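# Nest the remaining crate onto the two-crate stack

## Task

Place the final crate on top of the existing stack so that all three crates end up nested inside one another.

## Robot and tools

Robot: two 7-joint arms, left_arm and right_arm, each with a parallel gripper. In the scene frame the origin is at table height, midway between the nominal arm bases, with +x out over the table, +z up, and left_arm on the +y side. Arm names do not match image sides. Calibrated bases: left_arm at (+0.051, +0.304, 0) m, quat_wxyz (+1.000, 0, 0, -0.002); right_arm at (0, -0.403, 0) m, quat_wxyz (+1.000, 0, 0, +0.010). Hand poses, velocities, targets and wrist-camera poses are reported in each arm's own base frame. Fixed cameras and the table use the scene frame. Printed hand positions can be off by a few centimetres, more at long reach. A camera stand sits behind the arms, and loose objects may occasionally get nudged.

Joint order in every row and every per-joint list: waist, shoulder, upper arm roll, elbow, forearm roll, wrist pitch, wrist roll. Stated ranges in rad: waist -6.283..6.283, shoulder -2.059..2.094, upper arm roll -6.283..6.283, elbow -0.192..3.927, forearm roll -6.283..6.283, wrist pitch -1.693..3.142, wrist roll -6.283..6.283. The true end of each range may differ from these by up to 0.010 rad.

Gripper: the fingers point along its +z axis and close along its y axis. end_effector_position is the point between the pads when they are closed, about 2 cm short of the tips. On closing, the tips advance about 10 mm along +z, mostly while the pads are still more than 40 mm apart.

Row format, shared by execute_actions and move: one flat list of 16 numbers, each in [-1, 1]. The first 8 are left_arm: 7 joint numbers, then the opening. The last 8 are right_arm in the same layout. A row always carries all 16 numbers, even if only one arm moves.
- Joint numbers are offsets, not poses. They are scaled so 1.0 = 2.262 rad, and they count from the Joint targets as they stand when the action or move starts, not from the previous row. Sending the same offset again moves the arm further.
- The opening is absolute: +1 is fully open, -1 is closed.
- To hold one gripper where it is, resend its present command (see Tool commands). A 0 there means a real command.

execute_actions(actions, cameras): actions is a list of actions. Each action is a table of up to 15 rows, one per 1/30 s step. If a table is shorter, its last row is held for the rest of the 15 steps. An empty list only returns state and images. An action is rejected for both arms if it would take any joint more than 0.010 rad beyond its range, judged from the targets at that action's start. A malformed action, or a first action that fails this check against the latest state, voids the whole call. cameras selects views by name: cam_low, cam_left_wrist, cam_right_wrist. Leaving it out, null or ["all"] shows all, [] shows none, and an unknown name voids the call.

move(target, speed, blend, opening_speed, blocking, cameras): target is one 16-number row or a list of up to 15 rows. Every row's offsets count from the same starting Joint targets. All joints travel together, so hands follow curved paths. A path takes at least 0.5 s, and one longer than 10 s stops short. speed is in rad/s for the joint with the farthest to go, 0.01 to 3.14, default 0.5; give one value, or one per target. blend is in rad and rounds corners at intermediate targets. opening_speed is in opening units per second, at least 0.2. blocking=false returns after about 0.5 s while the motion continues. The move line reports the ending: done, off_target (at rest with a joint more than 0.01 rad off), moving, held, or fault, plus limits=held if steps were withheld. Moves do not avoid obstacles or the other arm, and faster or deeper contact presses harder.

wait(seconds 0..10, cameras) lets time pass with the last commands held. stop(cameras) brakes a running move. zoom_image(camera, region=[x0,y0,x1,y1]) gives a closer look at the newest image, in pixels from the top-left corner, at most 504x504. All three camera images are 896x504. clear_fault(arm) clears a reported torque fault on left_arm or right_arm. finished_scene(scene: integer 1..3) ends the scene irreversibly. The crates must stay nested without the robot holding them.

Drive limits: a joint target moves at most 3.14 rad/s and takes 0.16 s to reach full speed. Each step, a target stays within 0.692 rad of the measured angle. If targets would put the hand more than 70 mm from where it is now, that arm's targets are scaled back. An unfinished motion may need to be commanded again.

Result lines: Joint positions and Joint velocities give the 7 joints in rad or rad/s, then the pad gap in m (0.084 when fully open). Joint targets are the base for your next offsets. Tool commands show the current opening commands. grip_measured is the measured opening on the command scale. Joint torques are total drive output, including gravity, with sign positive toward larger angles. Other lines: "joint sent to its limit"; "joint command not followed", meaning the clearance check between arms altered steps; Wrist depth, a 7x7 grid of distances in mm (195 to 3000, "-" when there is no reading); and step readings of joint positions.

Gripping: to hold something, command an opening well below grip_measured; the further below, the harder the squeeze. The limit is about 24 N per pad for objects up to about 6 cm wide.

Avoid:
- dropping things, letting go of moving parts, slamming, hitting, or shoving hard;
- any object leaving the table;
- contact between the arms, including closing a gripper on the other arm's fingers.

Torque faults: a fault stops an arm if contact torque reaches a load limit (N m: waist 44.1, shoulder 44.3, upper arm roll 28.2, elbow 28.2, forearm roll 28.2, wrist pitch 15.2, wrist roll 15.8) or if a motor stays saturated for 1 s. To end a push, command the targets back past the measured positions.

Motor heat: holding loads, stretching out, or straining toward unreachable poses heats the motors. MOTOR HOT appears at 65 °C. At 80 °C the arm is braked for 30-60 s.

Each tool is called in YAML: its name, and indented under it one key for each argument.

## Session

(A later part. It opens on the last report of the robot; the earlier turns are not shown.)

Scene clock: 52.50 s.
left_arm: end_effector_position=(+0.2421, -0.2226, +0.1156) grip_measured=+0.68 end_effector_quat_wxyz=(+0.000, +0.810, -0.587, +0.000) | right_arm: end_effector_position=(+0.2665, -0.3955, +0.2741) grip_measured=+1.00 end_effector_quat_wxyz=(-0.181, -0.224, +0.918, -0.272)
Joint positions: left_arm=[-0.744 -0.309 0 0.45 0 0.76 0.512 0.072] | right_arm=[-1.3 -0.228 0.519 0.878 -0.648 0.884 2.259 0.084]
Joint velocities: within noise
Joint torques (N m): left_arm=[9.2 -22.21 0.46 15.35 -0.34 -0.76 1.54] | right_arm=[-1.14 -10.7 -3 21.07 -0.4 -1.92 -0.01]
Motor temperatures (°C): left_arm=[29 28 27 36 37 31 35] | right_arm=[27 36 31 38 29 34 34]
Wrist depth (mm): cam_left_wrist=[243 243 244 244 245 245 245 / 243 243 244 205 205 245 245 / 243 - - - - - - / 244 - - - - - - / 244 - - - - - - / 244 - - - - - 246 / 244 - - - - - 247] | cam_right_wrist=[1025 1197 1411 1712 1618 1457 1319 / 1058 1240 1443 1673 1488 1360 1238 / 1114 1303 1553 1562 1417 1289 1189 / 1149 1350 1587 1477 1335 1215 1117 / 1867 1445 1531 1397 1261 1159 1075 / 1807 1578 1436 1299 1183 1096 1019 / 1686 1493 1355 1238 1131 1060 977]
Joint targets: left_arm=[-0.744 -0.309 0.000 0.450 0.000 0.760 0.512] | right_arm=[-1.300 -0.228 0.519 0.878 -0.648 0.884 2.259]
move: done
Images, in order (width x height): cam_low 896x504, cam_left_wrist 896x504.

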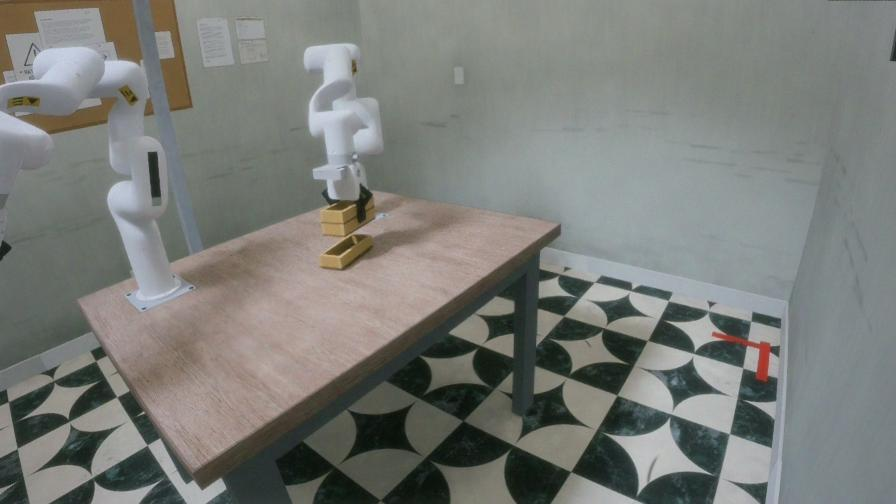

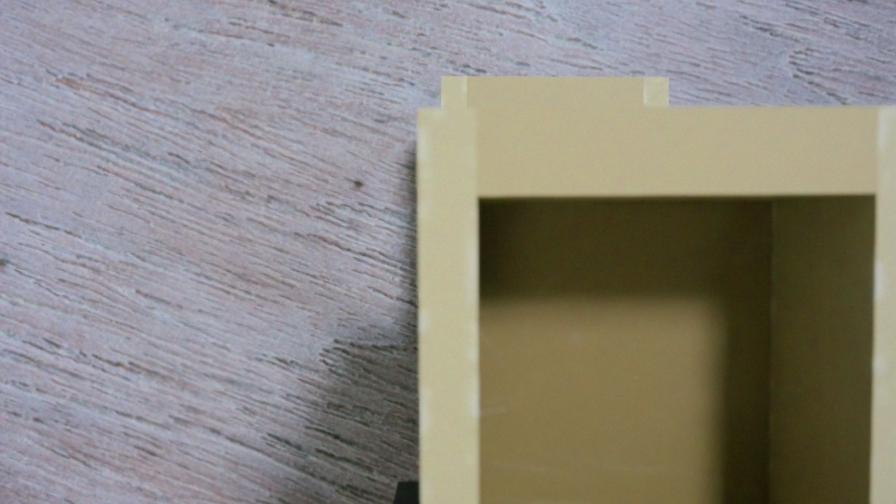

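move:
  target:
    - [-0.0221,0.0836,0,0.0291,0,-0.0549,-0.0187,-1,0,0,0,0,0,0,0,1]
    - [-0.0221,0.0981,0,0.0253,0,-0.0732,-0.0187,-1,0,0,0,0,0,0,0,1]
  speed: [0.15,0.05]
  cameras: ["cam_left_wrist","cam_low"]

zoom_image:
  camera: "cam_low"
  region: [300, 200, 390, 280]

Scene clock: 59.33 s.
left_arm: end_effector_position=(+0.2520, -0.2559, +0.0719) grip_measured=+0.68 end_effector_quat_wxyz=(+0.000, +0.807, -0.590, +0.000) | right_arm: end_effector_position=(+0.2665, -0.3955, +0.2741) grip_measured=+1.00 end_effector_quat_wxyz=(-0.181, -0.224, +0.918, -0.272)
Joint positions: left_arm=[-0.794 -0.087 0 0.508 0 0.594 0.469 0.072] | right_arm=[-1.3 -0.228 0.519 0.878 -0.648 0.884 2.259 0.084]
Joint velocities: within noise
Joint torques (N m): left_arm=[-8.14 -2.8 0.66 6.18 -0.24 -3.49 -1.22] | right_arm=[-0.15 -10.53 -3.06 21.1 -0.27 -1.92 -0.08]
Motor temperatures (°C): left_arm=[29 28 27 36 37 31 35] | right_arm=[27 36 31 38 29 34 34]
Wrist depth (mm): cam_left_wrist=[201 201 201 201 202 202 202 / 201 201 201 201 202 202 202 / 201 201 - - - - - / 201 201 - - - - - / 201 201 - - - - - / 201 201 - - - - - / 201 201 - - - - 203] | cam_right_wrist=[1028 1199 1405 1705 1617 1455 1317 / 1062 1231 1460 1667 1496 1354 1233 / 1117 1310 1540 1571 1428 1284 1179 / 1158 1357 1586 1455 1321 1217 1119 / 1858 1446 1529 1387 1261 1161 1069 / 1824 1580 1422 1290 1190 1099 1023 / 1682 1492 1361 1240 1137 1054 975]
Joint targets: left_arm=[-0.794 -0.087 0.000 0.508 0.000 0.594 0.469] | right_arm=[-1.300 -0.228 0.519 0.878 -0.648 0.884 2.259]
move: done
Images, in order (width x height): cam_low 896x504, cam_left_wrist 896x504.

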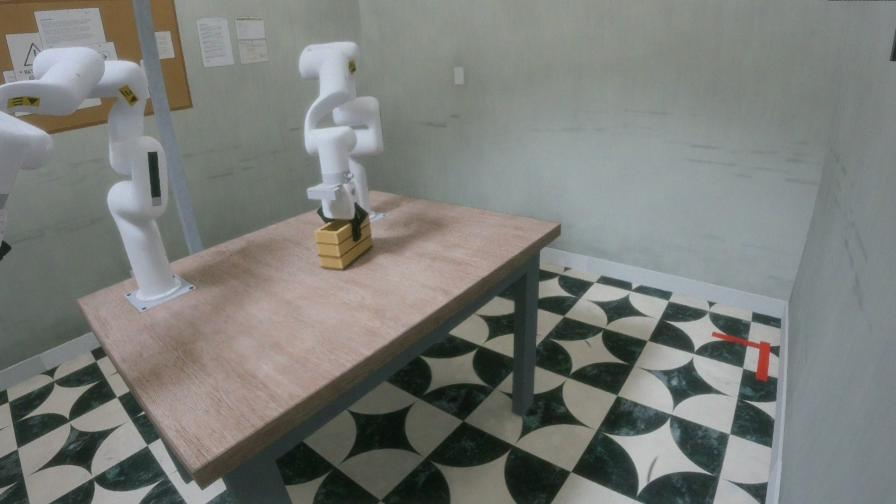

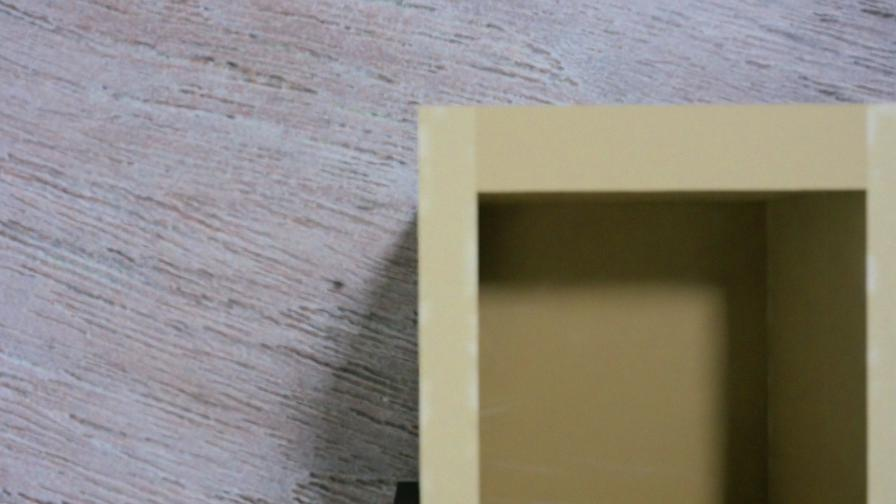

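Scaled by 5.600 from the camera's 896x504 image, which has a finer 1280x720 frame.

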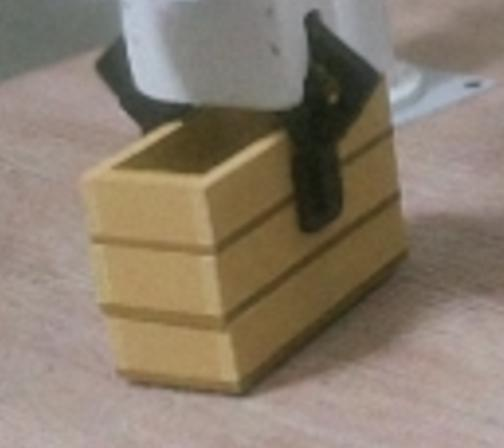

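zoom_image:
  camera: "cam_low"
  region: [310, 225, 380, 275]

Scaled by 7.200 from the camera's 896x504 image, which has a finer 1280x720 frame.

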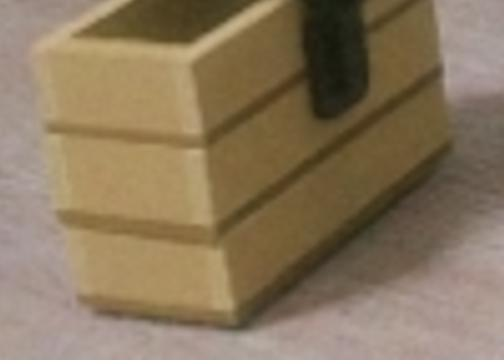

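move:
  target: [0,0,0,0,0,0,0,1,0,0,0,0,0,0,0,1]
  opening_speed: 0.6
  cameras: ["cam_left_wrist","cam_low"]

zoom_image:
  camera: "cam_low"
  region: [310, 215, 380, 275]

Scene clock: 66.13 s.
left_arm: end_effector_position=(+0.2519, -0.2558, +0.0718) grip_measured=+1.00 end_effector_quat_wxyz=(+0.000, +0.807, -0.590, +0.000) | right_arm: end_effector_position=(+0.2665, -0.3955, +0.2741) grip_measured=+1.00 end_effector_quat_wxyz=(-0.181, -0.224, +0.918, -0.272)
Joint positions: left_arm=[-0.794 -0.087 0 0.508 0 0.594 0.469 0.084] | right_arm=[-1.3 -0.228 0.519 0.878 -0.648 0.884 2.259 0.084]
Joint velocities: within noise
Joint torques (N m): left_arm=[6.72 -26.34 1.14 18.93 -0.31 -5.02 -0.03] | right_arm=[1.51 -10.49 -3.06 20.95 -0.29 -1.94 -0.04]
Motor temperatures (°C): left_arm=[29 28 27 36 37 31 35] | right_arm=[27 36 31 38 29 34 34]
Wrist depth (mm): cam_left_wrist=[200 200 200 201 201 201 201 / 200 200 201 201 201 201 202 / 200 - - - - - - / 200 - - - - - - / 201 - - - - - - / 201 201 - - - - - / 201 201 - - - - -] | cam_right_wrist=[1032 1191 1407 1690 1615 1460 1311 / 1060 1235 1471 1677 1499 1371 1238 / 1118 1305 1560 1559 1416 1286 1184 / 1160 1358 1587 1475 1324 1215 1127 / 1860 1450 1535 1377 1261 1161 1071 / 1821 1587 1427 1299 1201 1099 1021 / 1684 1493 1353 1228 1134 1048 972]
Joint targets: left_arm=[-0.794 -0.087 0.000 0.508 0.000 0.594 0.469] | right_arm=[-1.300 -0.228 0.519 0.878 -0.648 0.884 2.259]
move: done
Images, in order (width x height): cam_low 896x504, cam_left_wrist 896x504.

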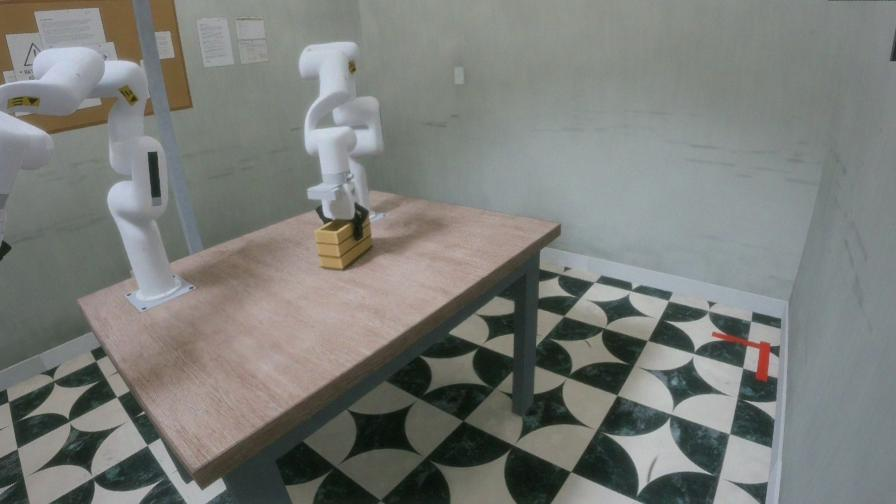

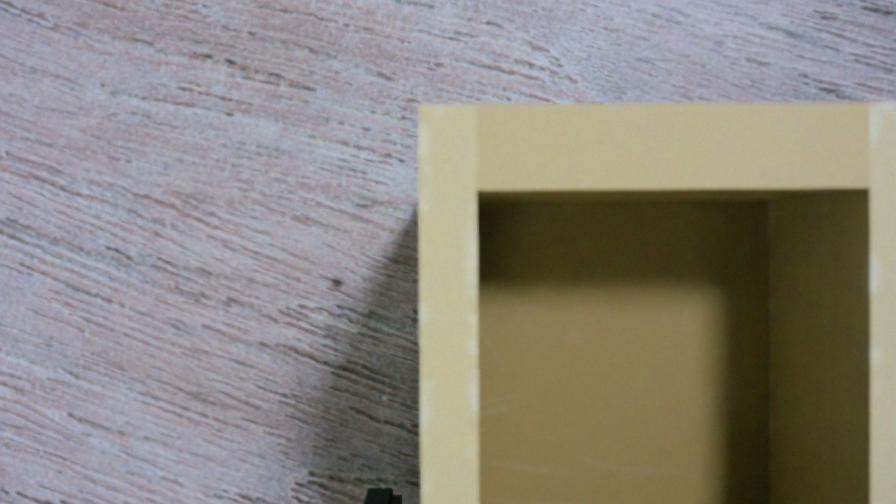

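Scaled by 7.200 from the camera's 896x504 image, which has a finer 1280x720 frame.

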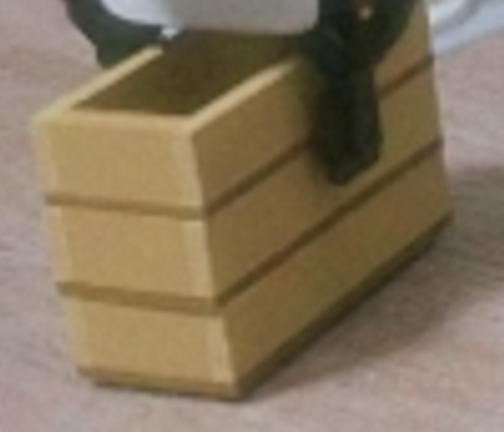

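move:
  target: [0,-0.07,0,0.029,0,0.0994,0,1,0,0,0,0,0,0,0,1]
  speed: 0.15
  cameras: ["cam_left_wrist","cam_low"]

zoom_image:
  camera: "cam_low"
  region: [310, 215, 380, 275]

Scene clock: 69.70 s.
left_arm: end_effector_position=(+0.2516, -0.2556, +0.1351) grip_measured=+1.00 end_effector_quat_wxyz=(+0.000, +0.807, -0.590, +0.000) | right_arm: end_effector_position=(+0.2665, -0.3955, +0.2741) grip_measured=+1.00 end_effector_quat_wxyz=(-0.181, -0.224, +0.918, -0.272)
Joint positions: left_arm=[-0.794 -0.246 0 0.573 0 0.819 0.469 0.084] | right_arm=[-1.3 -0.228 0.519 0.878 -0.648 0.884 2.259 0.084]
Joint velocities: within noise
Joint torques (N m): left_arm=[6.79 -23.98 1.32 21.3 -0.3 -0.58 0.51] | right_arm=[1.95 -10.57 -2.98 21.11 -0.24 -2.02 -0.05]
Motor temperatures (°C): left_arm=[28 28 27 36 37 31 35] | right_arm=[27 36 31 38 29 34 34]
Wrist depth (mm): cam_left_wrist=[262 263 263 263 264 265 264 / 262 263 263 264 264 265 265 / 262 263 263 264 264 265 265 / 262 263 263 - - 265 266 / 263 263 264 - - 265 266 / 263 263 263 - - 266 266 / 263 264 264 - - 265 266] | cam_right_wrist=[1024 1194 1418 1699 1620 1443 1327 / 1060 1238 1474 1671 1500 1364 1236 / 1117 1312 1540 1583 1417 1287 1177 / 1155 1358 1591 1458 1327 1212 1121 / 1876 1439 1521 1392 1264 1152 1071 / 1802 1591 1423 1306 1184 1102 1019 / 1696 1492 1344 1237 1136 1055 975]
Joint targets: left_arm=[-0.794 -0.246 0.000 0.573 0.000 0.819 0.469] | right_arm=[-1.300 -0.228 0.519 0.878 -0.648 0.884 2.259]
move: done
Images, in order (width x height): cam_low 896x504, cam_left_wrist 896x504.

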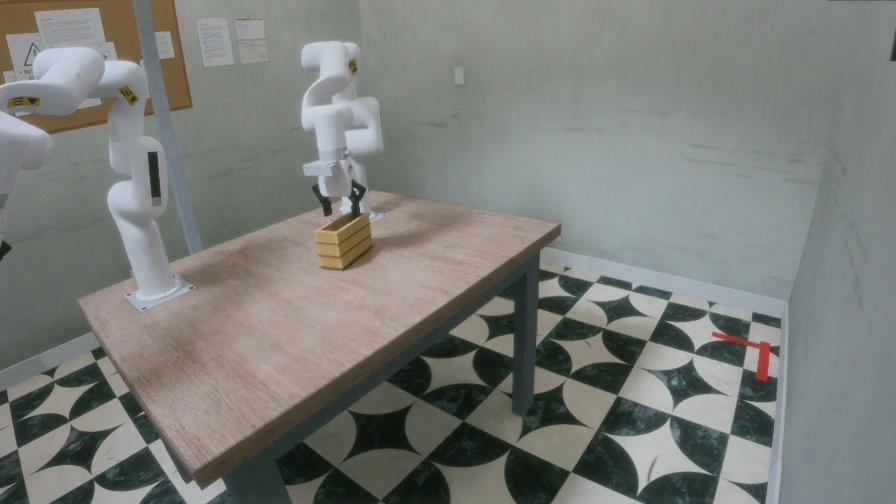

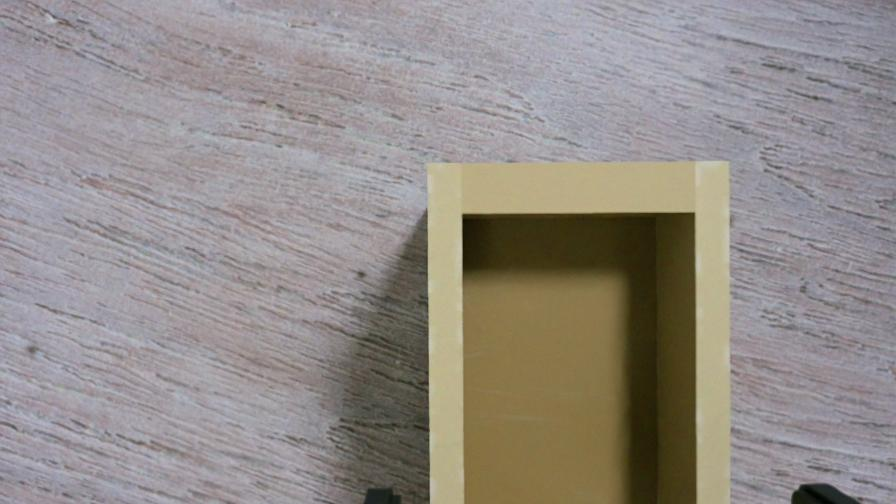

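Scaled by 7.200 from the camera's 896x504 image, which has a finer 1280x720 frame.

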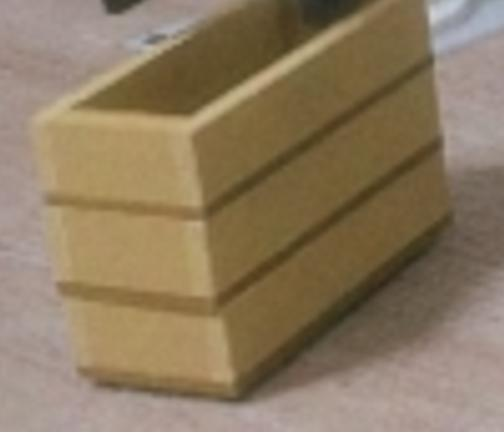

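finished_scene:
  scene: 2

The scene is finished: the task was done.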